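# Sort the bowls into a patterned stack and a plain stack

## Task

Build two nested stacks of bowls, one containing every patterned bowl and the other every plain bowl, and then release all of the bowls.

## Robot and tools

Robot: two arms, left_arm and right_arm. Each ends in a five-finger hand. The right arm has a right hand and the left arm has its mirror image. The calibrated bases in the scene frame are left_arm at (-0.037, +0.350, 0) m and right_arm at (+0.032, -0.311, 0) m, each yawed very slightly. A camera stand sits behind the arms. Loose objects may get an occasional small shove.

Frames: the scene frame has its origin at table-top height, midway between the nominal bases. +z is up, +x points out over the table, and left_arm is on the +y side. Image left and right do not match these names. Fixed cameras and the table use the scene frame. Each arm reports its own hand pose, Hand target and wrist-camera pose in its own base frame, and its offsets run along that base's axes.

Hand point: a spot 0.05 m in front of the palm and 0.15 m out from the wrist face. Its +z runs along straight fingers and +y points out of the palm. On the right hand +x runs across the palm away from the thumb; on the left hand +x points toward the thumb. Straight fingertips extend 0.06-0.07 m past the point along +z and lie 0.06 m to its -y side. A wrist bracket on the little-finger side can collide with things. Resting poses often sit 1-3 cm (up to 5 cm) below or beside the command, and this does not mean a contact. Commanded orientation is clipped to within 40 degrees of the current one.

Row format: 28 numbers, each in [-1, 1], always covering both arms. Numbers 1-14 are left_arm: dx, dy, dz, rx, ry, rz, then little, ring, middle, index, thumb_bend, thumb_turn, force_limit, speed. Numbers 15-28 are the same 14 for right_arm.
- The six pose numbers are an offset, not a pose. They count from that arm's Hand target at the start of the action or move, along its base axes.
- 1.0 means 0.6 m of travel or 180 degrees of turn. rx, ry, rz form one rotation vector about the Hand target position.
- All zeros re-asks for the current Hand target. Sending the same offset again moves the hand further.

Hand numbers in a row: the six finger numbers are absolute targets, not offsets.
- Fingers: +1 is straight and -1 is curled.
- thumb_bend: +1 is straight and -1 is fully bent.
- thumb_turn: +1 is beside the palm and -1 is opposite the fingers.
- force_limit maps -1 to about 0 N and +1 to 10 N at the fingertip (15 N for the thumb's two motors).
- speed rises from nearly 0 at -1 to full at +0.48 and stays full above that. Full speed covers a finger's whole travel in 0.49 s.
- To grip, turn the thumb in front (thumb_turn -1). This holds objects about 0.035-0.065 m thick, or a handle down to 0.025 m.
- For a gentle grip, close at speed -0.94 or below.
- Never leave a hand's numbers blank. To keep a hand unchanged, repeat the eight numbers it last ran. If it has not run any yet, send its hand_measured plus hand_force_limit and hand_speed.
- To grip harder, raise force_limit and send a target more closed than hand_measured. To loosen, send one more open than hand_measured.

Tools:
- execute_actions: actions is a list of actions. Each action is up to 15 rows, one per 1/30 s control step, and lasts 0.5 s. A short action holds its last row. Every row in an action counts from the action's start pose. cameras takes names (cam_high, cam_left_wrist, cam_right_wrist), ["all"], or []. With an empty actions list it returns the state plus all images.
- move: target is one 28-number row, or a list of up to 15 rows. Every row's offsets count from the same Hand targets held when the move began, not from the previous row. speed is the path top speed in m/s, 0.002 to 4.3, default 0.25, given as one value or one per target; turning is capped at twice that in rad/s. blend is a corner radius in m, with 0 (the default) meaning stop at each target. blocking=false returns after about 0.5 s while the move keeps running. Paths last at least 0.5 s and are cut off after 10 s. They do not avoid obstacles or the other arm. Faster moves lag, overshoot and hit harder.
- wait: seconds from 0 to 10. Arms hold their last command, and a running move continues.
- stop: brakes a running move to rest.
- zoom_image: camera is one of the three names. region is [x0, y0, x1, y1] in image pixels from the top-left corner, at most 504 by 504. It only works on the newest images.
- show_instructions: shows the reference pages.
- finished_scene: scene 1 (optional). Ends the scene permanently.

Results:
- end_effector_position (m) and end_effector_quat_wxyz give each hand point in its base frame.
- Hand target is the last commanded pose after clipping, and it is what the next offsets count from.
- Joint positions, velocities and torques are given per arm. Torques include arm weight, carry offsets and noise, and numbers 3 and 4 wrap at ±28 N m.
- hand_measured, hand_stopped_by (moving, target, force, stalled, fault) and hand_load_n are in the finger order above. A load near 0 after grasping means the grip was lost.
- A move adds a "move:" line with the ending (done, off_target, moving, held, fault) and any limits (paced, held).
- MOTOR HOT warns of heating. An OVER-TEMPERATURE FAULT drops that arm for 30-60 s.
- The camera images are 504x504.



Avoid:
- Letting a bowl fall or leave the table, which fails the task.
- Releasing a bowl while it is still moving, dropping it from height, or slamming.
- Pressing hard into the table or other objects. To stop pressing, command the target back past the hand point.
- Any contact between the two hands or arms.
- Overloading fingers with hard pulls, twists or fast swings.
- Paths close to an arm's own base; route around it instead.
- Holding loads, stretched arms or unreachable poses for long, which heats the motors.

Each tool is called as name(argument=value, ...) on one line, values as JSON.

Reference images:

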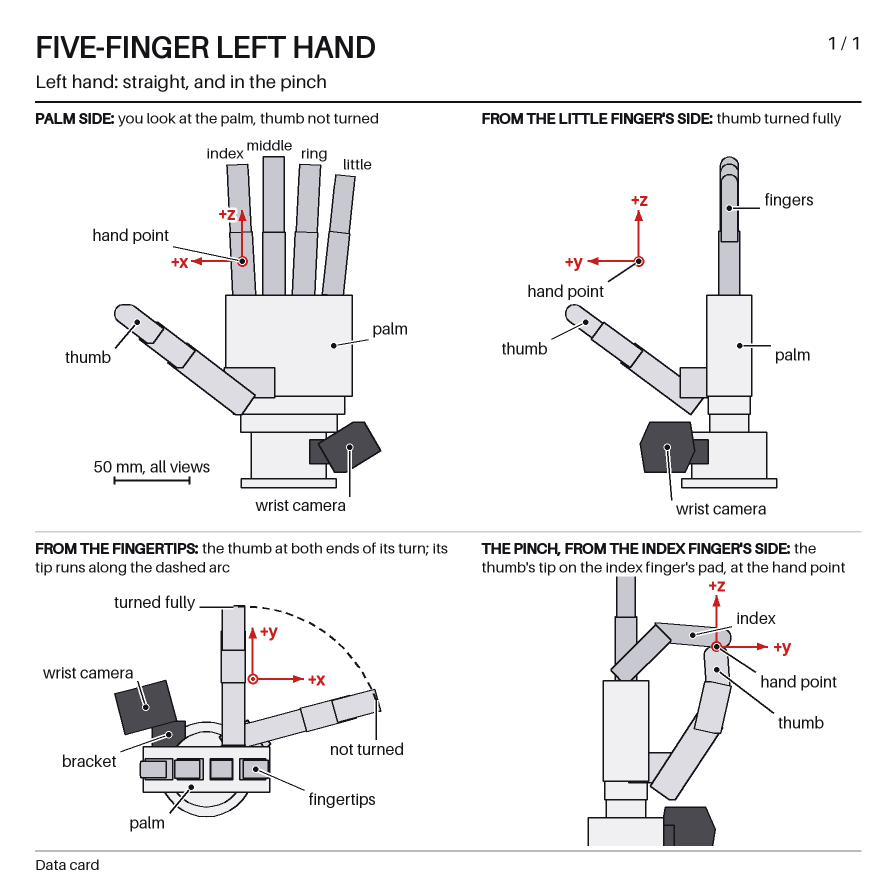

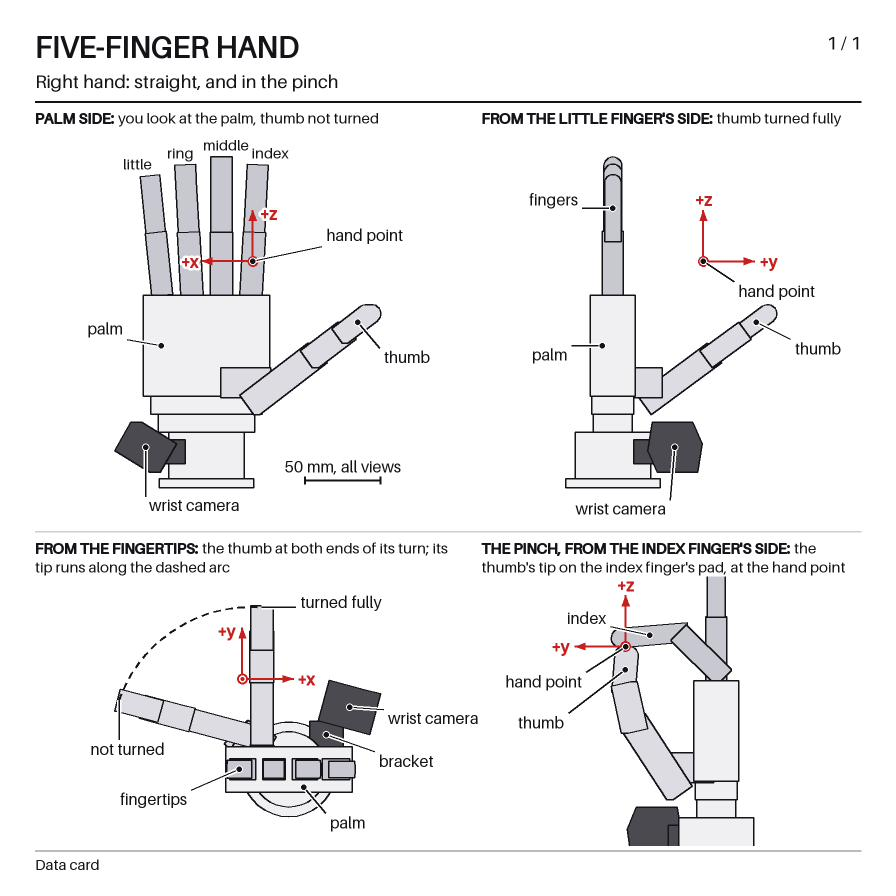

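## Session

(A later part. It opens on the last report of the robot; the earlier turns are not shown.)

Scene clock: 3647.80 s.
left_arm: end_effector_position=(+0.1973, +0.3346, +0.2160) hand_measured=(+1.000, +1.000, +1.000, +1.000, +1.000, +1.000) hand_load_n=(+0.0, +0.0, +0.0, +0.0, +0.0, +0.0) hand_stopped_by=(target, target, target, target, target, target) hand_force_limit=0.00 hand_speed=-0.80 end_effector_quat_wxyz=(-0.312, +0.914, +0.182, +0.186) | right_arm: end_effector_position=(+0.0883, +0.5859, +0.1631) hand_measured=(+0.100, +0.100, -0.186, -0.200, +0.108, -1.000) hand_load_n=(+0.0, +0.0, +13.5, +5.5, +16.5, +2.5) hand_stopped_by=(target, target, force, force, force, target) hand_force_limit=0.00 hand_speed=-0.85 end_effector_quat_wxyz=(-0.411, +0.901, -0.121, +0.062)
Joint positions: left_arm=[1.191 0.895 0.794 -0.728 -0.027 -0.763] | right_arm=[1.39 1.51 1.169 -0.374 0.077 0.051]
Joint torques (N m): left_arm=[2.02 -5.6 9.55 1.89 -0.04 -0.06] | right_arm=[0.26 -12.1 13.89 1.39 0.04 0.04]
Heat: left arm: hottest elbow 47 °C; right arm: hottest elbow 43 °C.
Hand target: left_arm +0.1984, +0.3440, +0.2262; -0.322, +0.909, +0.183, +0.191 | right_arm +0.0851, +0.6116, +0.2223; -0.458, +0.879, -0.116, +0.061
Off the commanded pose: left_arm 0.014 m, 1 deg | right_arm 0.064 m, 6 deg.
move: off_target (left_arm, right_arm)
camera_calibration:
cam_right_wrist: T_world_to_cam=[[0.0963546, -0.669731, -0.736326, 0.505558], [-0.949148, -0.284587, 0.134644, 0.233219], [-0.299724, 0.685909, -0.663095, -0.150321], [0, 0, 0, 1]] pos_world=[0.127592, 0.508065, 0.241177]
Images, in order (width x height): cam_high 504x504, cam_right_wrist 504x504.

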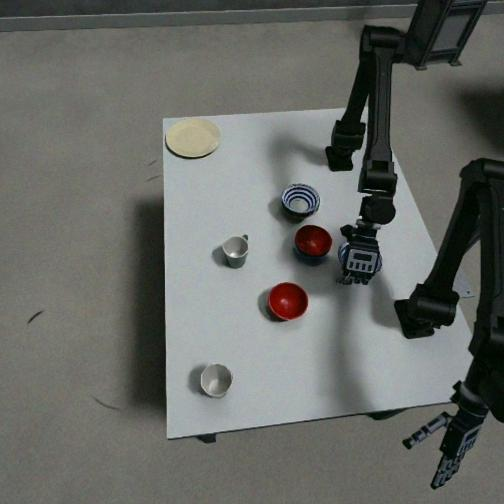

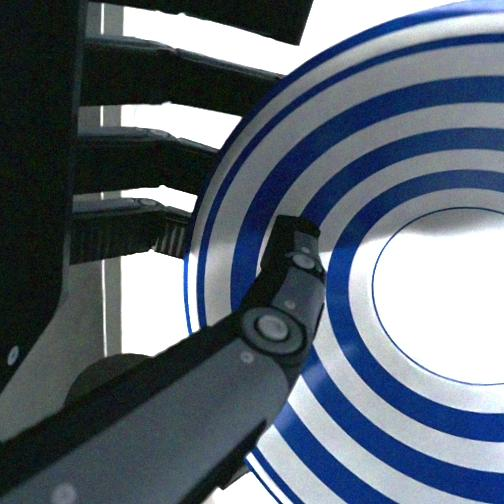

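move(target=[[0,0,0,0,0,0,1,1,1,1,1,1,0.0,-0.8, 0.05,-0.05,0.03,0,0,-0.03,0.1,0.1,-0.65,-0.65,-0.2,-1,0.0,-0.85],[0,0,0,0,0,0,1,1,1,1,1,1,0.0,-0.8, 0.27,-0.493,0.01,0,0,-0.139,0.1,0.1,-0.65,-0.65,-0.2,-1,0.0,-0.85]], speed=0.12, blend=[0.03,0], cameras=["cam_right_wrist","cam_high"])

zoom_image(camera="cam_high", region=[240, 150, 360, 246])

Scene clock: 3688.13 s.
left_arm: end_effector_position=(+0.1973, +0.3346, +0.2160) hand_measured=(+1.000, +1.000, +1.000, +1.000, +1.000, +1.000) hand_load_n=(+0.0, +0.0, +0.0, +0.0, -0.5, +0.0) hand_stopped_by=(target, target, target, target, target, target) hand_force_limit=0.00 hand_speed=-0.80 end_effector_quat_wxyz=(-0.312, +0.914, +0.182, +0.186) | right_arm: end_effector_position=(+0.2458, +0.3191, +0.2176) hand_measured=(+0.100, +0.100, -0.186, -0.200, +0.108, -1.000) hand_load_n=(+0.0, +0.0, +13.5, +5.5, +16.5, +2.5) hand_stopped_by=(target, target, force, force, force, target) hand_force_limit=0.00 hand_speed=-0.85 end_effector_quat_wxyz=(-0.425, +0.839, -0.305, +0.153)
Joint positions: left_arm=[1.191 0.895 0.794 -0.728 -0.027 -0.763] | right_arm=[0.823 0.911 0.789 -0.513 -0.043 -0.029]
Joint torques (N m): left_arm=[2.14 -5.54 9.5 1.88 -0.05 -0.06] | right_arm=[-1.67 -4.84 9.13 1.54 -0.17 -0.11]
Heat: left arm: hottest elbow 47 °C; right arm: hottest elbow 54 °C.
Hand target: left_arm +0.1984, +0.3440, +0.2262; -0.322, +0.909, +0.183, +0.191 | right_arm +0.2470, +0.3158, +0.2284; -0.434, +0.833, -0.304, +0.159
Off the commanded pose: left_arm 0.014 m, 1 deg | right_arm 0.011 m, 1 deg.
move: off_target (left_arm, right_arm); blend cut to 0.0236 m at target 1
camera_calibration:
cam_right_wrist: T_world_to_cam=[[-0.157147, -0.597072, -0.786645, 0.401808], [-0.986971, 0.122811, 0.103951, 0.18547], [0.0345422, 0.792731, -0.608592, -0.012039], [0, 0, 0, 1]] pos_world=[0.246613, 0.226674, 0.289474]
Images, in order (width x height): cam_high 504x504, cam_right_wrist 504x504.

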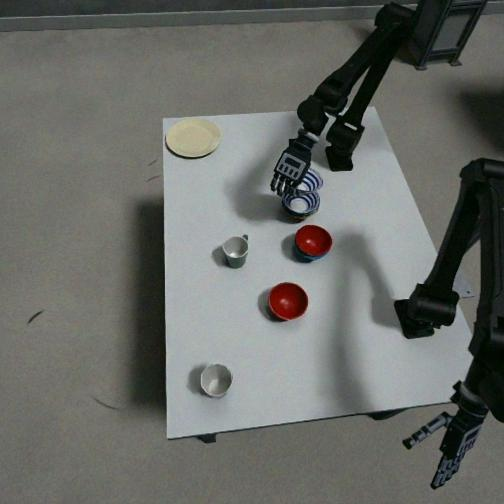

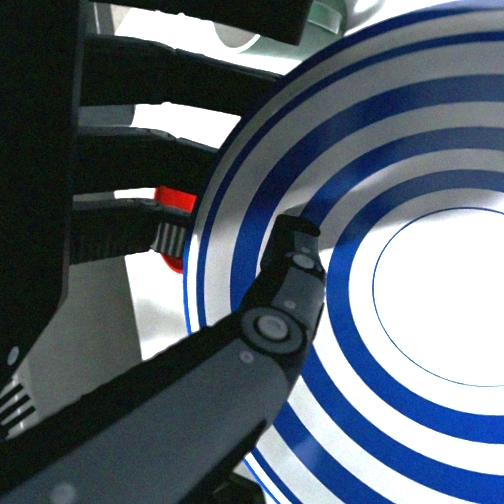

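Scaled by 4.200 from the camera's 504x504 image, which has a finer 720x720 frame.

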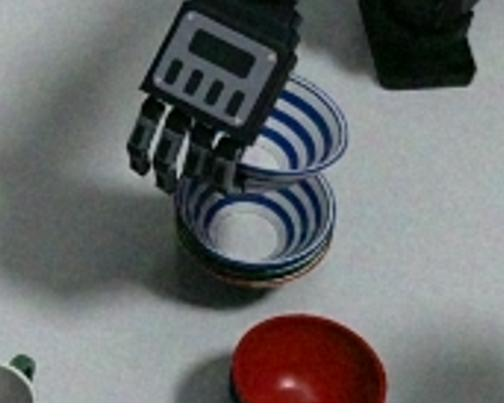

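move(target=[[0,0,0,0,0,0,1,1,1,1,1,1,0.0,-0.8, -0.0233,-0.0197,-0.1357,0,0,0,0.1,0.1,-0.65,-0.65,-0.2,-1,0.0,-0.85]], speed=0.1, cameras=["cam_right_wrist","cam_high"])

zoom_image(camera="cam_high", region=[240, 150, 360, 246])

Scene clock: 3710.57 s.
left_arm: end_effector_position=(+0.1973, +0.3346, +0.2160) hand_measured=(+1.000, +1.000, +1.000, +1.000, +1.000, +1.000) hand_load_n=(+0.0, +0.0, +0.0, +0.0, +0.0, +0.0) hand_stopped_by=(target, target, target, target, target, target) hand_force_limit=0.00 hand_speed=-0.80 end_effector_quat_wxyz=(-0.312, +0.914, +0.182, +0.186) | right_arm: end_effector_position=(+0.2265, +0.2978, +0.1300) hand_measured=(+0.100, +0.100, -0.186, -0.200, +0.108, -1.000) hand_load_n=(+0.0, +0.0, +13.5, +5.5, +16.5, +2.5) hand_stopped_by=(target, target, force, force, force, target) hand_force_limit=0.00 hand_speed=-0.85 end_effector_quat_wxyz=(-0.410, +0.846, -0.308, +0.148)
Joint positions: left_arm=[1.191 0.895 0.794 -0.728 -0.027 -0.763] | right_arm=[0.823 0.902 0.565 -0.332 -0.042 -0.029]
Joint torques (N m): left_arm=[2.02 -5.66 9.54 1.89 -0.03 -0.06] | right_arm=[-0.85 -3.66 8.92 2.81 0 0.01]
Heat: left arm: hottest elbow 47 °C; right arm: hottest elbow 49 °C.
Hand target: left_arm +0.1984, +0.3440, +0.2262; -0.322, +0.909, +0.183, +0.191 | right_arm +0.2330, +0.3040, +0.1469; -0.434, +0.833, -0.304, +0.159
Off the commanded pose: left_arm 0.014 m, 1 deg | right_arm 0.019 m, 3 deg.
move: off_target (left_arm, right_arm)
camera_calibration:
cam_right_wrist: T_world_to_cam=[[-0.175202, -0.617144, -0.767097, 0.324726], [-0.9843, 0.126735, 0.122849, 0.17389], [0.0214026, 0.776577, -0.629659, -0.0372888], [0, 0, 0, 1]] pos_world=[0.228851, 0.207322, 0.204255]
Images, in order (width x height): cam_high 504x504, cam_right_wrist 504x504.

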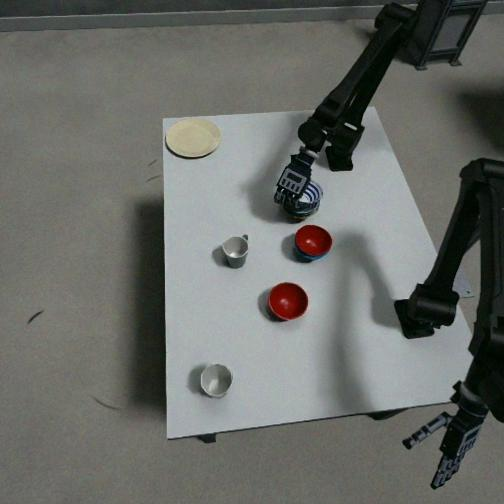

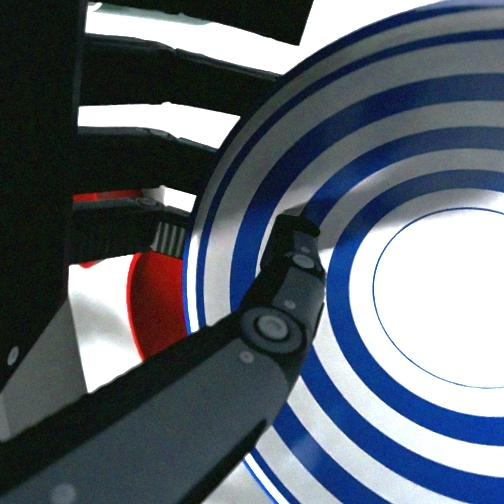

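Scaled by 4.200 from the camera's 504x504 image, which has a finer 720x720 frame.

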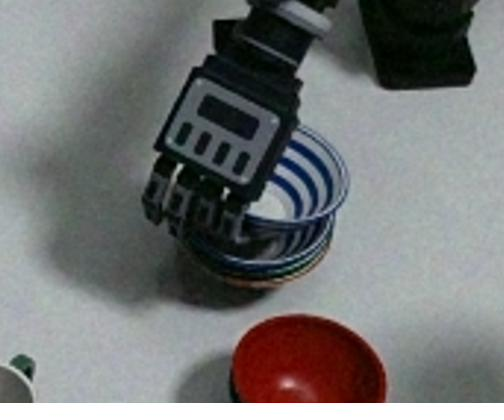

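zoom_image(camera="cam_high", region=[270, 170, 330, 230])

Scaled by 8.400 from the camera's 504x504 image, which has a finer 720x720 frame.

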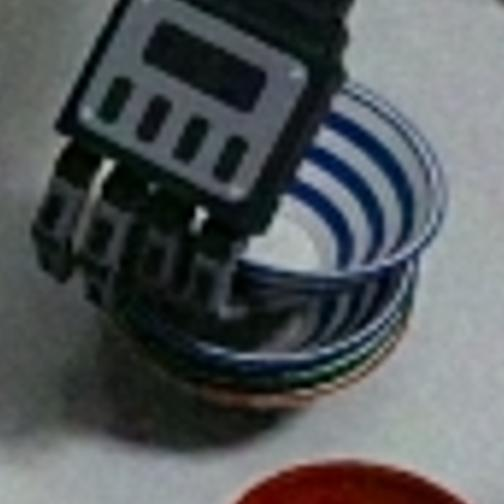

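move(target=[[0,0,0,0,0,0,1,1,1,1,1,1,0.0,-0.8, -0.0125,-0.005,-0.0567,0,0,0,0.1,0.1,-0.65,-0.65,-0.2,-1,0.0,-0.85]], speed=0.05, cameras=["cam_right_wrist","cam_high"])

zoom_image(camera="cam_high", region=[270, 170, 330, 230])

Scene clock: 3774.37 s.
left_arm: end_effector_position=(+0.1973, +0.3346, +0.2160) hand_measured=(+1.000, +1.000, +1.000, +1.000, +1.000, +1.000) hand_load_n=(+0.0, +0.0, +0.0, +0.0, +0.0, -0.5) hand_stopped_by=(target, target, target, target, target, target) hand_force_limit=0.00 hand_speed=-0.80 end_effector_quat_wxyz=(-0.312, +0.914, +0.182, +0.186) | right_arm: end_effector_position=(+0.2253, +0.2936, +0.1077) hand_measured=(+0.100, +0.100, -0.186, -0.200, +0.108, -1.000) hand_load_n=(+0.0, +0.0, +10.5, +6.0, +12.5, +1.5) hand_stopped_by=(target, target, force, force, force, target) hand_force_limit=0.00 hand_speed=-0.85 end_effector_quat_wxyz=(-0.422, +0.838, -0.308, +0.158)
Joint positions: left_arm=[1.191 0.895 0.794 -0.728 -0.027 -0.763] | right_arm=[0.823 0.902 0.487 -0.222 -0.031 -0.029]
Joint torques (N m): left_arm=[2.32 -5.77 9.51 1.89 -0.04 -0.05] | right_arm=[0.26 -1.96 8.14 2.69 0 0.09]
Heat: left arm: hottest elbow 47 °C; right arm: hottest elbow 45 °C.
Hand target: left_arm +0.1984, +0.3440, +0.2262; -0.322, +0.909, +0.183, +0.191 | right_arm +0.2254, +0.3009, +0.1127; -0.434, +0.833, -0.304, +0.158
Off the commanded pose: left_arm 0.014 m, 1 deg | right_arm 0.009 m, 2 deg.
move: off_target (left_arm)
camera_calibration:
cam_right_wrist: T_world_to_cam=[[-0.159738, -0.600806, -0.783273, 0.298331], [-0.986167, 0.132689, 0.099337, 0.177197], [0.0442493, 0.788306, -0.61369, -0.0583072], [0, 0, 0, 1]] pos_world=[0.22498, 0.201691, 0.18029]
Images, in order (width x height): cam_high 504x504, cam_right_wrist 504x504.

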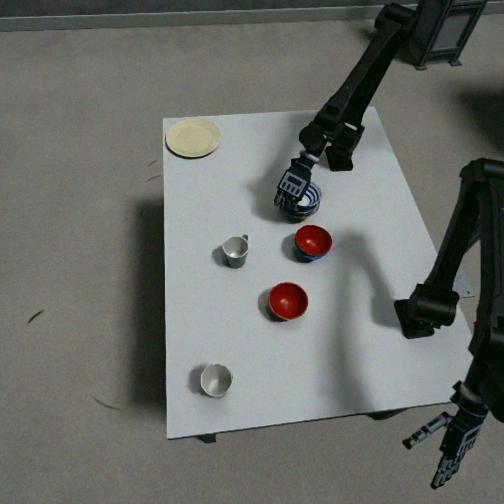

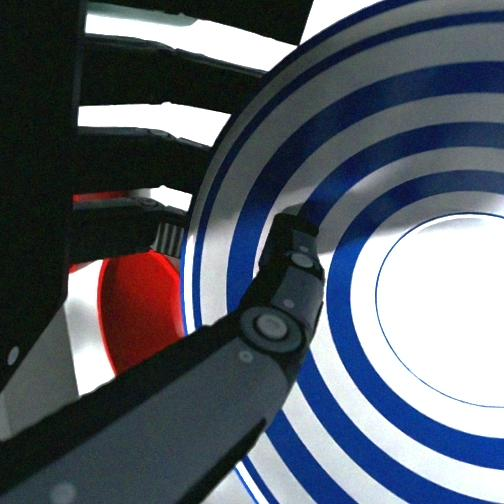

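Scaled by 8.400 from the camera's 504x504 image, which has a finer 720x720 frame.

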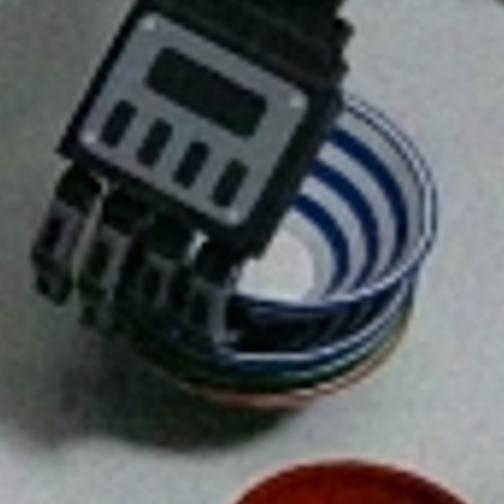

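move(target=[[0,0,0,0,0,0,1,1,1,1,1,1,0.0,-0.8, -0.002,-0.004,-0.017,0,0,0,0.1,0.1,-0.65,-0.65,-0.2,-1,0.0,-0.85]], speed=0.04, cameras=["cam_right_wrist","cam_high"])

zoom_image(camera="cam_high", region=[270, 170, 330, 230])

Scene clock: 3892.43 s.
left_arm: end_effector_position=(+0.1973, +0.3346, +0.2160) hand_measured=(+1.000, +1.000, +1.000, +1.000, +1.000, +1.000) hand_load_n=(+0.0, +0.0, -0.5, +0.0, +0.0, +0.0) hand_stopped_by=(target, target, target, target, target, target) hand_force_limit=0.00 hand_speed=-0.80 end_effector_quat_wxyz=(-0.312, +0.914, +0.182, +0.186) | right_arm: end_effector_position=(+0.2258, +0.2941, +0.1043) hand_measured=(+0.100, +0.100, -0.186, -0.200, +0.108, -1.000) hand_load_n=(+0.5, +0.0, +9.0, +5.5, +11.0, +1.0) hand_stopped_by=(target, target, force, force, force, target) hand_force_limit=0.00 hand_speed=-0.85 end_effector_quat_wxyz=(-0.429, +0.835, -0.306, +0.161)
Joint positions: left_arm=[1.191 0.895 0.794 -0.728 -0.027 -0.763] | right_arm=[0.823 0.902 0.469 -0.186 -0.031 -0.029]
Joint torques (N m): left_arm=[1.9 -5.6 9.51 1.88 -0.05 -0.04] | right_arm=[-0.15 -1.26 7.62 2.67 -0.07 0.08]
Heat: left arm: hottest elbow 48 °C; right arm: hottest elbow 44 °C.
Hand target: left_arm +0.1984, +0.3440, +0.2262; -0.322, +0.909, +0.183, +0.191 | right_arm +0.2242, +0.2985, +0.1025; -0.434, +0.833, -0.304, +0.158
Off the commanded pose: left_arm 0.014 m, 1 deg | right_arm 0.005 m, 1 deg.
move: off_target (left_arm)
camera_calibration:
cam_right_wrist: T_world_to_cam=[[-0.150555, -0.590911, -0.792564, 0.291954], [-0.987269, 0.131484, 0.0895112, 0.179515], [0.051316, 0.79595, -0.603183, -0.0657744], [0, 0, 0, 1]] pos_world=[0.22456, 0.201269, 0.175649]
Images, in order (width x height): cam_high 504x504, cam_right_wrist 504x504.

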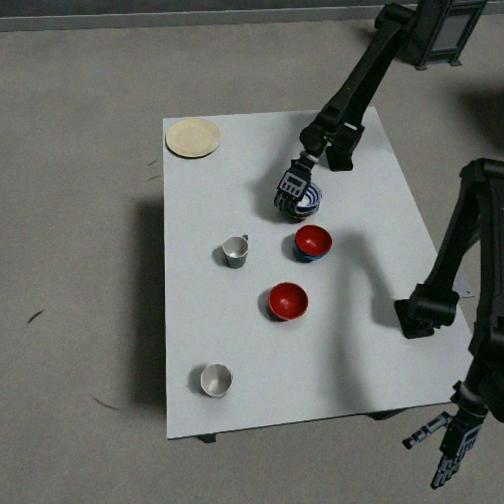

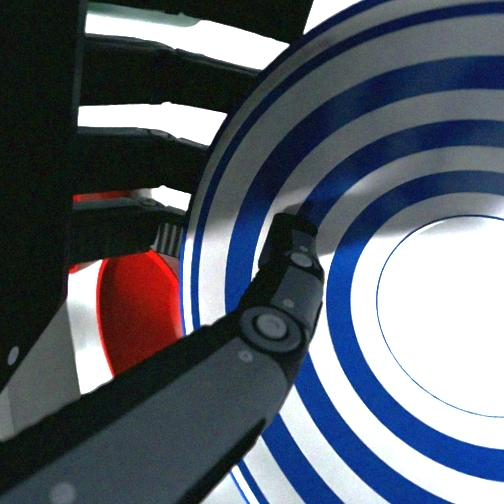

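Scaled by 8.400 from the camera's 504x504 image, which has a finer 720x720 frame.

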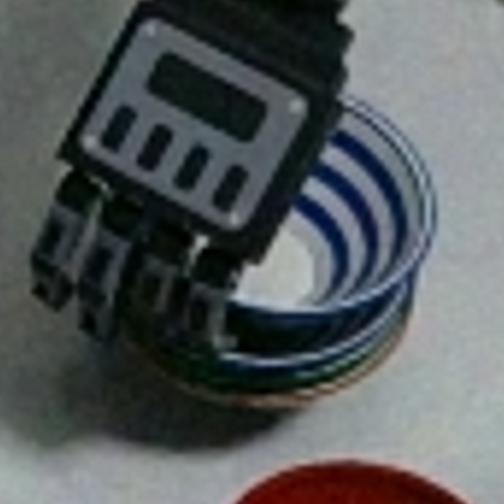

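move(target=[[0,0,0,0,0,0,1,1,1,1,1,1,0.0,-0.8, 0.016,0.018,0.0,0,0,0,0.1,0.1,-0.65,-0.65,-0.2,-1,0.0,-0.85]], speed=0.04, cameras=["cam_high"])

zoom_image(camera="cam_high", region=[270, 170, 330, 230])

Scene clock: 3986.57 s.
left_arm: end_effector_position=(+0.1973, +0.3346, +0.2160) hand_measured=(+1.000, +1.000, +1.000, +1.000, +1.000, +1.000) hand_load_n=(+0.0, +0.0, +0.0, +0.0, +0.0, +0.0) hand_stopped_by=(target, target, target, target, target, target) hand_force_limit=0.00 hand_speed=-0.80 end_effector_quat_wxyz=(-0.312, +0.914, +0.182, +0.186) | right_arm: end_effector_position=(+0.2307, +0.3000, +0.0983) hand_measured=(+0.100, +0.100, -0.186, -0.200, +0.108, -1.000) hand_load_n=(+0.0, +0.0, +7.0, +7.0, +8.0, +1.0) hand_stopped_by=(target, target, force, force, force, target) hand_force_limit=0.00 hand_speed=-0.85 end_effector_quat_wxyz=(-0.431, +0.833, -0.308, +0.160)
Joint positions: left_arm=[1.191 0.895 0.794 -0.728 -0.027 -0.763] | right_arm=[0.823 0.942 0.469 -0.144 -0.031 -0.024]
Joint torques (N m): left_arm=[1.79 -5.48 9.52 1.92 -0.03 -0.04] | right_arm=[0.03 -0.56 9.52 2.02 -0.05 0.01]
Heat: left arm: hottest elbow 48 °C; right arm: hottest elbow 42 °C.
Hand target: left_arm +0.1984, +0.3440, +0.2262; -0.322, +0.909, +0.183, +0.191 | right_arm +0.2338, +0.3093, +0.1025; -0.434, +0.833, -0.304, +0.158
Off the commanded pose: left_arm 0.014 m, 1 deg | right_arm 0.011 m, 1 deg.
move: off_target (left_arm, right_arm)
Images, in order (width x height): cam_high 504x504.

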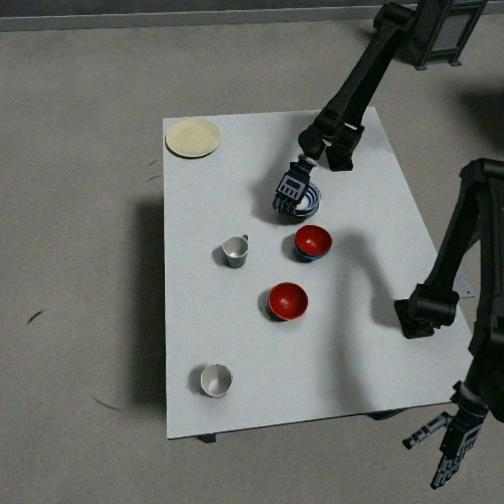

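Scaled by 8.400 from the camera's 504x504 image, which has a finer 720x720 frame.

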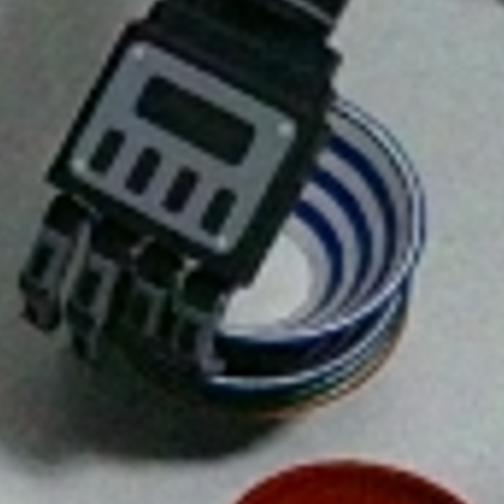

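move(target=[[0,0,0,0,0,0,1,1,1,1,1,1,0.0,-0.8, 0.004,0.0,0.035,0,0,0,0.1,0.1,-0.65,-0.65,-0.2,-1,0.0,-0.85]], speed=0.04, cameras=["cam_high"])

zoom_image(camera="cam_high", region=[270, 170, 330, 230])

Scene clock: 4053.53 s.
left_arm: end_effector_position=(+0.1973, +0.3346, +0.2160) hand_measured=(+1.000, +1.000, +1.000, +1.000, +1.000, +1.000) hand_load_n=(+0.0, +0.0, +0.0, +0.0, +0.0, +0.0) hand_stopped_by=(target, target, target, target, target, target) hand_force_limit=0.00 hand_speed=-0.80 end_effector_quat_wxyz=(-0.312, +0.914, +0.182, +0.186) | right_arm: end_effector_position=(+0.2282, +0.2983, +0.1004) hand_measured=(+0.100, +0.100, -0.186, -0.200, +0.108, -1.000) hand_load_n=(+0.0, +0.0, +8.5, +6.0, +9.5, +0.5) hand_stopped_by=(target, target, force, force, force, target) hand_force_limit=0.00 hand_speed=-0.85 end_effector_quat_wxyz=(-0.420, +0.839, -0.310, +0.154)
Joint positions: left_arm=[1.191 0.895 0.794 -0.728 -0.027 -0.763] | right_arm=[0.823 0.94 0.488 -0.193 -0.035 -0.024]
Joint torques (N m): left_arm=[2.08 -5.77 9.5 1.88 -0.04 -0.05] | right_arm=[-0.62 -2.73 11.38 0.91 -0.11 -0.05]
Heat: left arm: hottest elbow 48 °C; right arm: hottest elbow 45 °C.
Hand target: left_arm +0.1984, +0.3440, +0.2262; -0.322, +0.909, +0.183, +0.191 | right_arm +0.2362, +0.3094, +0.1235; -0.434, +0.833, -0.304, +0.158
Off the commanded pose: left_arm 0.014 m, 1 deg | right_arm 0.027 m, 2 deg.
move: off_target (left_arm, right_arm)
Images, in order (width x height): cam_high 504x504.

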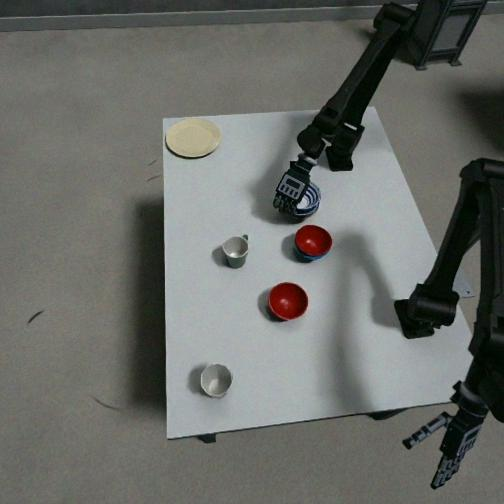

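Scaled by 8.400 from the camera's 504x504 image, which has a finer 720x720 frame.

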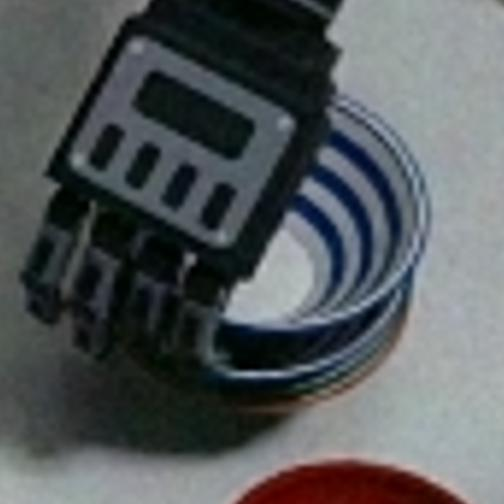

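move(target=[[0,0,0,0,0,0,1,1,1,1,1,1,0.0,-0.8, 0.005,0.006,0.013,0,0,0,0.1,0.1,-0.65,-0.65,-0.2,-1,0.0,-0.85]], speed=0.04, cameras=["cam_high"])

zoom_image(camera="cam_high", region=[270, 170, 330, 230])

Scene clock: 4074.10 s.
left_arm: end_effector_position=(+0.1973, +0.3346, +0.2160) hand_measured=(+1.000, +1.000, +1.000, +1.000, +1.000, +1.000) hand_load_n=(+0.0, +0.0, +0.0, +0.0, +0.0, -0.5) hand_stopped_by=(target, target, target, target, target, target) hand_force_limit=0.00 hand_speed=-0.80 end_effector_quat_wxyz=(-0.312, +0.914, +0.182, +0.186) | right_arm: end_effector_position=(+0.2272, +0.2973, +0.1019) hand_measured=(+0.100, +0.100, -0.186, -0.200, +0.108, -1.000) hand_load_n=(+0.0, +0.0, +9.0, +5.5, +10.5, +1.0) hand_stopped_by=(target, target, force, force, force, target) hand_force_limit=0.00 hand_speed=-0.85 end_effector_quat_wxyz=(-0.414, +0.842, -0.311, +0.151)
Joint positions: left_arm=[1.191 0.895 0.794 -0.728 -0.027 -0.763] | right_arm=[0.823 0.939 0.5 -0.22 -0.035 -0.024]
Joint torques (N m): left_arm=[2.2 -5.77 9.52 1.91 -0.05 -0.04] | right_arm=[-0.5 -2.26 12.41 1.18 -0.1 -0.01]
Heat: left arm: hottest elbow 48 °C; right arm: hottest elbow 49 °C.
Hand target: left_arm +0.1984, +0.3440, +0.2262; -0.322, +0.909, +0.183, +0.191 | right_arm +0.2392, +0.3129, +0.1313; -0.434, +0.833, -0.304, +0.158
Off the commanded pose: left_arm 0.014 m, 1 deg | right_arm 0.035 m, 3 deg.
move: off_target (left_arm, right_arm)
Images, in order (width x height): cam_high 504x504.

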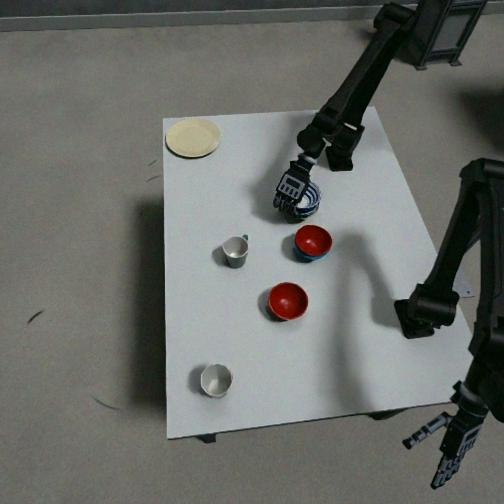

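Scaled by 8.400 from the camera's 504x504 image, which has a finer 720x720 frame.

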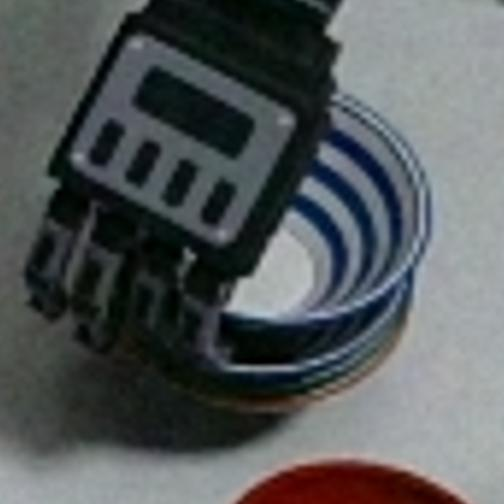

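move(target=[[0,0,0,0,0,0,1,1,1,1,1,1,0.0,-0.8, 0,0,0,0,0,0,0.1,0.1,-0.65,-0.65,0.3,-1,0.0,-0.98]], speed=0.04, cameras=["cam_high","cam_right_wrist"])

zoom_image(camera="cam_high", region=[270, 170, 330, 230])

Scene clock: 4091.93 s.
left_arm: end_effector_position=(+0.1973, +0.3346, +0.2160) hand_measured=(+1.000, +1.000, +1.000, +1.000, +1.000, +1.000) hand_load_n=(+0.0, +0.0, +0.0, +0.0, +0.0, +0.0) hand_stopped_by=(target, target, target, target, target, target) hand_force_limit=0.00 hand_speed=-0.80 end_effector_quat_wxyz=(-0.312, +0.914, +0.182, +0.186) | right_arm: end_effector_position=(+0.2272, +0.2973, +0.1022) hand_measured=(+0.100, +0.100, -0.188, -0.202, +0.254, -1.000) hand_load_n=(+0.0, +0.5, +1.0, -2.0, +0.0, +0.0) hand_stopped_by=(target, target, force, force, moving, target) hand_force_limit=0.00 hand_speed=-0.98 end_effector_quat_wxyz=(-0.413, +0.842, -0.311, +0.151)
Joint positions: left_arm=[1.191 0.895 0.794 -0.728 -0.027 -0.763] | right_arm=[0.823 0.939 0.501 -0.222 -0.035 -0.024]
Joint torques (N m): left_arm=[2.08 -5.71 9.47 1.92 -0.05 -0.05] | right_arm=[-0.38 -2.26 12.3 1.21 -0.11 -0.04]
Heat: left arm: hottest elbow 48 °C; right arm: hottest elbow 53 °C.
Hand target: left_arm +0.1984, +0.3440, +0.2262; -0.322, +0.909, +0.183, +0.191 | right_arm +0.2392, +0.3130, +0.1314; -0.434, +0.833, -0.304, +0.158
Off the commanded pose: left_arm 0.014 m, 1 deg | right_arm 0.035 m, 3 deg.
move: moving (right_arm; no rest 5 s after the path's end), off_target (left_arm)
camera_calibration:
cam_right_wrist: T_world_to_cam=[[-0.176323, -0.610502, -0.772138, 0.301999], [-0.983828, 0.13441, 0.118391, 0.176176], [0.0315051, 0.780526, -0.624328, -0.0584514], [0, 0, 0, 1]] pos_world=[0.228418, 0.206314, 0.175834]
Images, in order (width x height): cam_high 504x504, cam_right_wrist 504x504.

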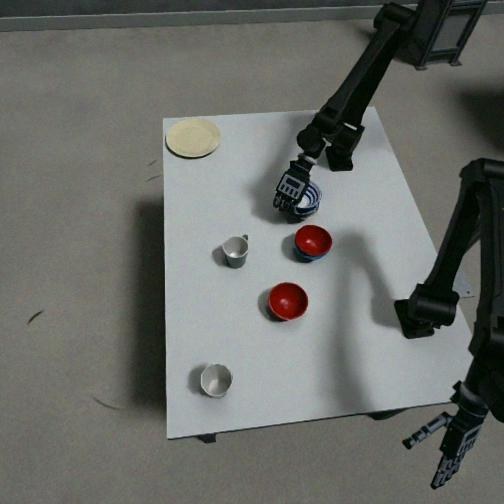

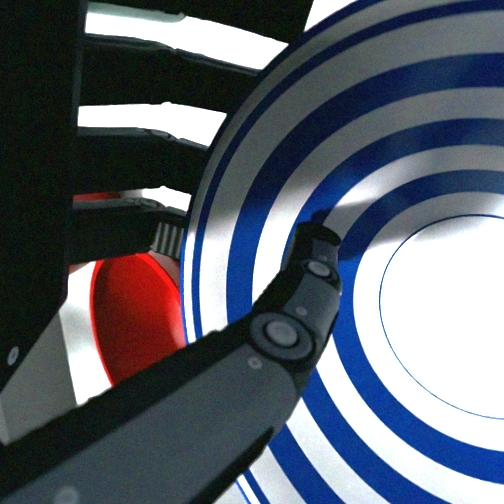

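Scaled by 8.400 from the camera's 504x504 image, which has a finer 720x720 frame.

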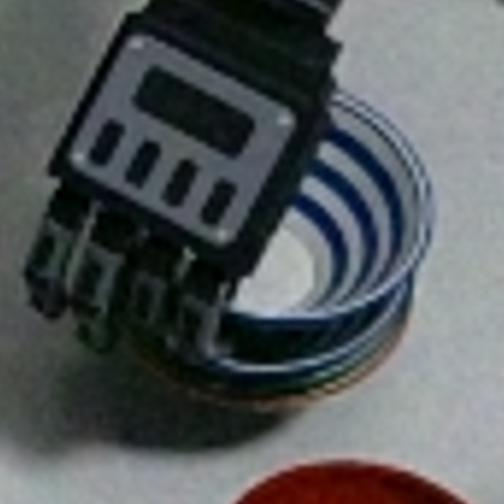

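move(target=[[0,0,0,0,0,0,1,1,1,1,1,1,0.0,-0.8, 0,0,0,0,0,0,0.1,0.1,-0.65,-0.65,0.4,-1,0.0,-0.95],[0,0,0,0,0,0,1,1,1,1,1,1,0.0,-0.8, 0,0,0,0,0,0,0.1,0.1,0.0,0.0,0.4,-1,0.0,-0.96]], speed=0.04, cameras=["cam_high","cam_right_wrist"])

zoom_image(camera="cam_high", region=[270, 170, 330, 230])

Scene clock: 4107.60 s.
left_arm: end_effector_position=(+0.1973, +0.3346, +0.2160) hand_measured=(+1.000, +1.000, +1.000, +1.000, +1.000, +1.000) hand_load_n=(+0.0, +0.0, +0.0, +0.0, +0.0, +0.0) hand_stopped_by=(target, target, target, target, target, target) hand_force_limit=0.00 hand_speed=-0.80 end_effector_quat_wxyz=(-0.312, +0.914, +0.182, +0.186) | right_arm: end_effector_position=(+0.2273, +0.2971, +0.1029) hand_measured=(+0.100, +0.102, -0.036, -0.002, +0.400, -1.000) hand_load_n=(+0.0, +10.0, -12.5, -4.5, +0.0, +0.0) hand_stopped_by=(target, target, stalled, target, target, target) hand_force_limit=0.00 hand_speed=-0.96 end_effector_quat_wxyz=(-0.412, +0.843, -0.310, +0.151)
Joint positions: left_arm=[1.191 0.895 0.794 -0.728 -0.027 -0.763] | right_arm=[0.823 0.939 0.504 -0.228 -0.035 -0.026]
Joint torques (N m): left_arm=[1.96 -5.71 9.54 1.92 -0.05 -0.06] | right_arm=[-0.44 -2.37 12.04 1.47 -0.1 0]
Heat: left arm: hottest elbow 48 °C; right arm: hottest elbow 55 °C.
Hand target: left_arm +0.1984, +0.3440, +0.2262; -0.322, +0.909, +0.183, +0.191 | right_arm +0.2392, +0.3130, +0.1314; -0.434, +0.833, -0.304, +0.159
Off the commanded pose: left_arm 0.014 m, 1 deg | right_arm 0.035 m, 3 deg.
move: off_target (left_arm, right_arm); target 2's new numbers were sent with right_arm's hand 0.035 m and 3 deg from that target
camera_calibration:
cam_right_wrist: T_world_to_cam=[[-0.175444, -0.613389, -0.770048, 0.302903], [-0.984029, 0.133177, 0.118113, 0.176593], [0.0301034, 0.778472, -0.626957, -0.0567005], [0, 0, 0, 1]] pos_world=[0.228622, 0.206419, 0.176843]
Images, in order (width x height): cam_high 504x504, cam_right_wrist 504x504.

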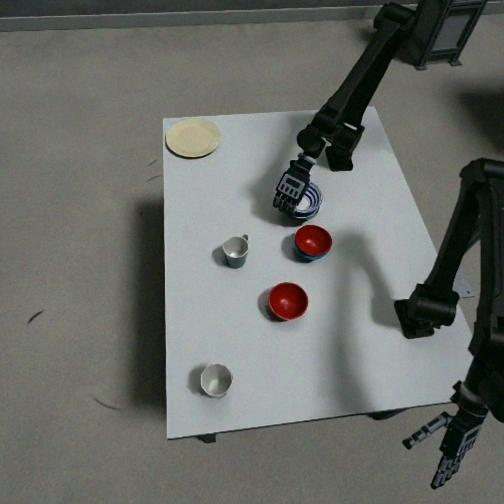

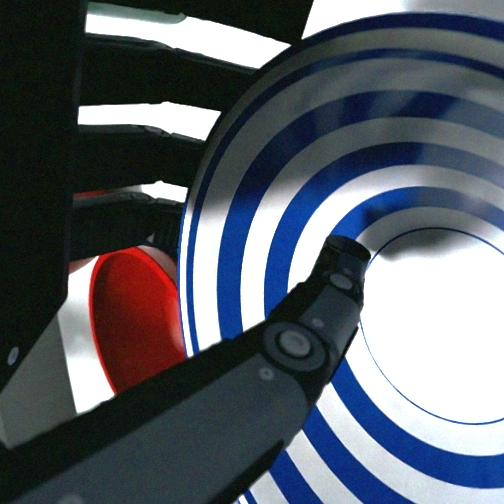

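Scaled by 8.400 from the camera's 504x504 image, which has a finer 720x720 frame.

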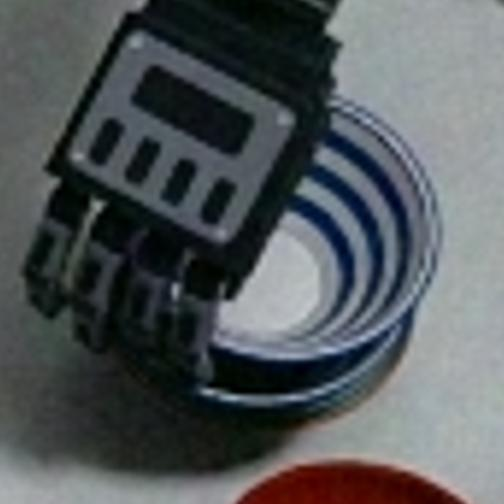

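move(target=[[0,0,0,0,0,0,1,1,1,1,1,1,0.0,-0.8, 0,0,0,0,0,0,0.1,0.1,-0.1,-0.1,0.4,-1,0.0,-0.9],[0,0,0,0,0,0,1,1,1,1,1,1,0.0,-0.8, 0.022,0.026,0.05,0,0,0,0.1,0.1,-0.1,-0.1,0.4,-1,0.0,-0.9]], speed=0.04, cameras=["cam_high","cam_right_wrist"])

zoom_image(camera="cam_high", region=[270, 170, 330, 230])

Scene clock: 4134.10 s.
left_arm: end_effector_position=(+0.1973, +0.3346, +0.2160) hand_measured=(+1.000, +1.000, +1.000, +1.000, +1.000, +1.000) hand_load_n=(+0.0, +0.0, +0.0, +0.0, +0.0, +0.0) hand_stopped_by=(target, target, target, target, target, target) hand_force_limit=0.00 hand_speed=-0.80 end_effector_quat_wxyz=(-0.312, +0.914, +0.182, +0.186) | right_arm: end_effector_position=(+0.2421, +0.3131, +0.1376) hand_measured=(+0.100, +0.100, -0.100, -0.100, +0.400, -1.000) hand_load_n=(+0.0, +0.0, +0.0, +0.0, +0.5, +0.0) hand_stopped_by=(target, target, target, target, target, target) hand_force_limit=0.00 hand_speed=-0.90 end_effector_quat_wxyz=(-0.420, +0.839, -0.308, +0.154)
Joint positions: left_arm=[1.191 0.895 0.794 -0.728 -0.027 -0.763] | right_arm=[0.823 0.955 0.601 -0.289 -0.035 -0.026]
Joint torques (N m): left_arm=[2.08 -5.66 9.52 1.87 -0.04 -0.05] | right_arm=[-0.21 -2.14 12.67 1.24 -0.01 0.03]
Heat: left arm: hottest elbow 48 °C; right arm: hottest elbow 53 °C.
Hand target: left_arm +0.1984, +0.3440, +0.2262; -0.322, +0.909, +0.183, +0.191 | right_arm +0.2524, +0.3286, +0.1614; -0.434, +0.833, -0.304, +0.159
Off the commanded pose: left_arm 0.014 m, 1 deg | right_arm 0.030 m, 2 deg.
move: off_target (left_arm, right_arm)
camera_calibration:
cam_right_wrist: T_world_to_cam=[[-0.16498, -0.60211, -0.781182, 0.337376], [-0.985543, 0.13161, 0.106699, 0.187354], [0.0385666, 0.787492, -0.615118, -0.0542396], [0, 0, 0, 1]] pos_world=[0.242398, 0.221193, 0.210198]
Images, in order (width x height): cam_high 504x504, cam_right_wrist 504x504.

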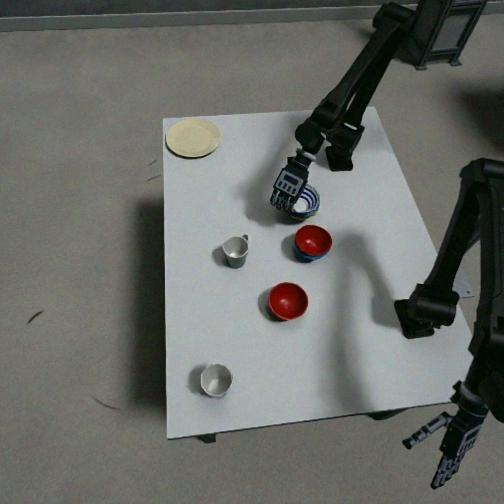

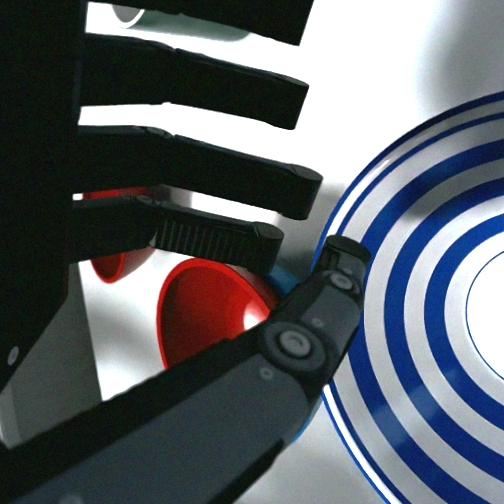

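Scaled by 8.400 from the camera's 504x504 image, which has a finer 720x720 frame.

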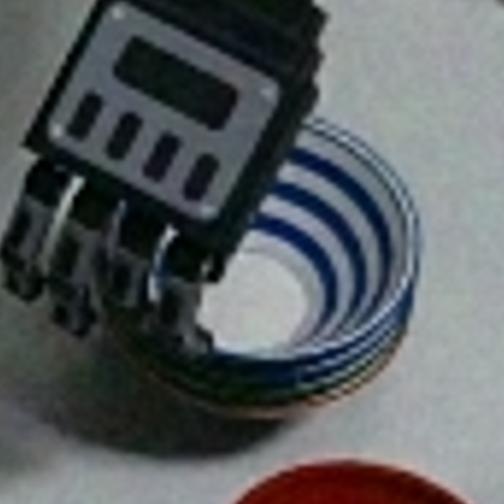

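move(target=[[0,0,0,0,0,0,1,1,1,1,1,1,0.0,-0.8, 0.01,0.012,0.12,0,0,0,0.1,0.1,0.1,0.1,0.4,-1,0.0,-0.7],[0,0,0,0,0,0,1,1,1,1,1,1,0.0,-0.8, 0.07,-0.4,0.15,0,0,-0.28,0.1,0.1,0.1,0.1,0.4,-1,0.0,-0.7],[0,0,0,0,0,0,1,1,1,1,1,1,0.0,-0.8, 0.05,-0.75,0.15,0,0,-0.45,0.1,0.1,0.1,0.1,0.4,-1,0.0,-0.7]], speed=0.2, blend=[0.03,0.05,0], cameras=["cam_high","cam_left_wrist"])

zoom_image(camera="cam_high", region=[260, 170, 350, 260])

Scene clock: 4218.73 s.
left_arm: end_effector_position=(+0.1973, +0.3346, +0.2160) hand_measured=(+1.000, +1.000, +1.000, +1.000, +1.000, +1.000) hand_load_n=(+0.0, +0.0, +0.0, -0.5, +0.0, +0.0) hand_stopped_by=(target, target, target, target, target, target) hand_force_limit=0.00 hand_speed=-0.80 end_effector_quat_wxyz=(-0.312, +0.914, +0.182, +0.186) | right_arm: end_effector_position=(+0.2782, -0.1168, +0.2465) hand_measured=(+0.100, +0.100, +0.100, +0.100, +0.400, -1.000) hand_load_n=(+0.0, +0.0, +0.0, +0.0, +0.0, +0.0) hand_stopped_by=(target, target, target, target, target, target) hand_force_limit=0.00 hand_speed=-0.70 end_effector_quat_wxyz=(+0.224, -0.438, +0.776, -0.394)
Joint positions: left_arm=[1.191 0.895 0.794 -0.728 -0.027 -0.763] | right_arm=[-0.471 0.574 0.732 -0.79 0.056 0.044]
Joint torques (N m): left_arm=[2.14 -5.66 9.54 1.88 -0.03 -0.05] | right_arm=[-1.49 1.49 9.16 2.59 -0.11 -0.15]
Heat: left arm: hottest elbow 48 °C; right arm: hottest elbow 58 °C.
Hand target: left_arm +0.1984, +0.3440, +0.2262; -0.322, +0.909, +0.183, +0.191 | right_arm +0.2824, -0.1215, +0.2514; +0.227, -0.436, +0.772, -0.403
Off the commanded pose: left_arm 0.014 m, 1 deg | right_arm 0.008 m, 1 deg.
move: off_target (left_arm)
camera_calibration:
cam_left_wrist: T_world_to_cam=[[-0.218461, 0.754668, 0.618669, -0.345938], [0.708424, -0.313366, 0.632406, -0.170247], [0.671126, 0.576436, -0.466167, -0.108672], [0, 0, 0, 1]] pos_world=[0.117966, 0.270361, 0.271027]
Images, in order (width x height): cam_high 504x504, cam_left_wrist 504x504.

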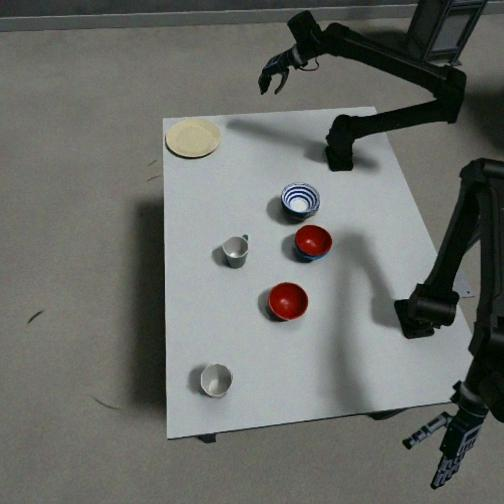

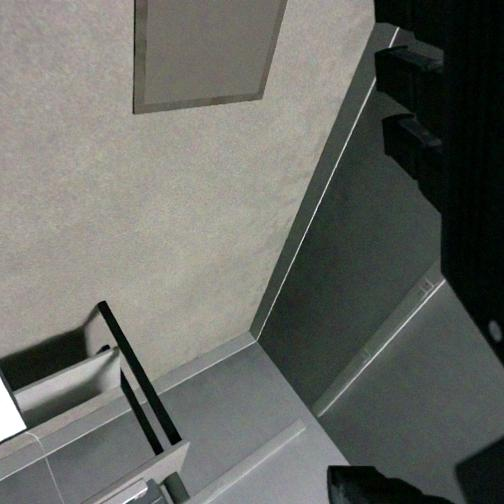

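Scaled by 5.600 from the camera's 504x504 image, which has a finer 720x720 frame.

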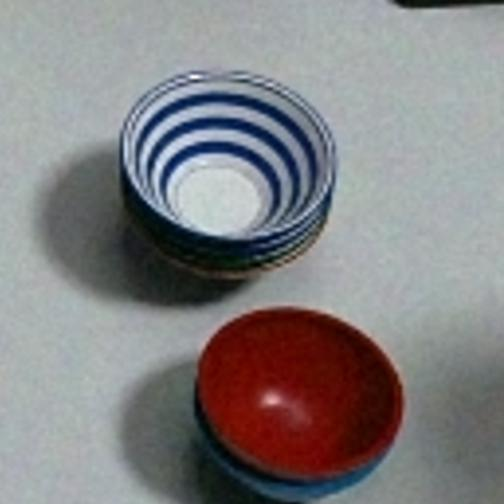

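move(target=[[0.286,-0.3233,0.03,0.1471,0.1118,-0.4067,0.1,0.1,0.1,0.1,0.35,-1,0.0,-0.4, 0,0,0,0,0,0,0.1,0.1,0.1,0.1,0.4,-1,0.0,-0.7],[0.3518,-0.7817,0.0,0.2205,0.0278,-0.6385,0.1,0.1,0.1,0.1,0.35,-1,0.0,-0.4, 0,0,0,0,0,0,0.1,0.1,0.1,0.1,0.4,-1,0.0,-0.7]], speed=0.2, blend=[0.05,0], cameras=["cam_high","cam_left_wrist"])

Scene clock: 4257.17 s.
left_arm: end_effector_position=(+0.4017, -0.1222, +0.2175) hand_measured=(+0.100, +0.100, +0.100, +0.100, +0.350, -1.000) hand_load_n=(+0.0, +0.0, +0.0, +0.0, +0.0, +0.0) hand_stopped_by=(target, target, target, target, target, target) hand_force_limit=0.00 hand_speed=-0.40 end_effector_quat_wxyz=(+0.256, -0.519, +0.726, -0.372) | right_arm: end_effector_position=(+0.2782, -0.1169, +0.2465) hand_measured=(+0.100, +0.100, +0.100, +0.100, +0.400, -1.000) hand_load_n=(+0.0, +0.0, +0.0, +0.0, +0.0, +0.0) hand_stopped_by=(target, target, target, target, target, target) hand_force_limit=0.00 hand_speed=-0.70 end_effector_quat_wxyz=(+0.224, -0.439, +0.776, -0.394)
Joint positions: left_arm=[-0.169 0.976 0.826 -0.491 0.143 0.09] | right_arm=[-0.471 0.574 0.732 -0.79 0.056 0.043]
Joint torques (N m): left_arm=[1.44 -7.12 9.42 2.18 0.05 0.07] | right_arm=[-1.79 1.2 9.18 2.56 -0.1 -0.07]
Heat: left arm: hottest elbow 48 °C; right arm: hottest elbow 51 °C.
Hand target: left_arm +0.4095, -0.1250, +0.2263; +0.265, -0.509, +0.726, -0.379 | right_arm +0.2824, -0.1215, +0.2515; +0.227, -0.436, +0.772, -0.402
Off the commanded pose: left_arm 0.012 m, 2 deg | right_arm 0.008 m, 1 deg.
move: off_target (left_arm)
camera_calibration:
cam_left_wrist: T_world_to_cam=[[0.441844, -0.413166, 0.796284, -0.40408], [-0.787819, -0.603268, 0.124131, 0.21694], [0.429086, -0.682174, -0.592051, -0.0111074], [0, 0, 0, 1]] pos_world=[0.354215, -0.0436564, 0.288257]
Images, in order (width x height): cam_high 504x504, cam_left_wrist 504x504.

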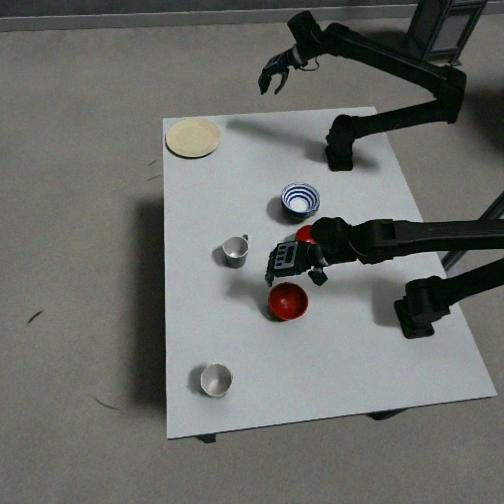

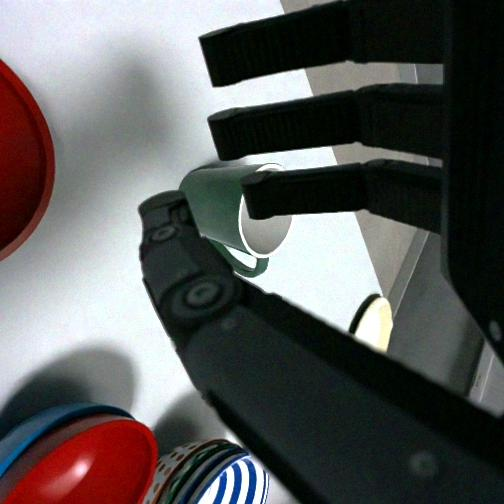

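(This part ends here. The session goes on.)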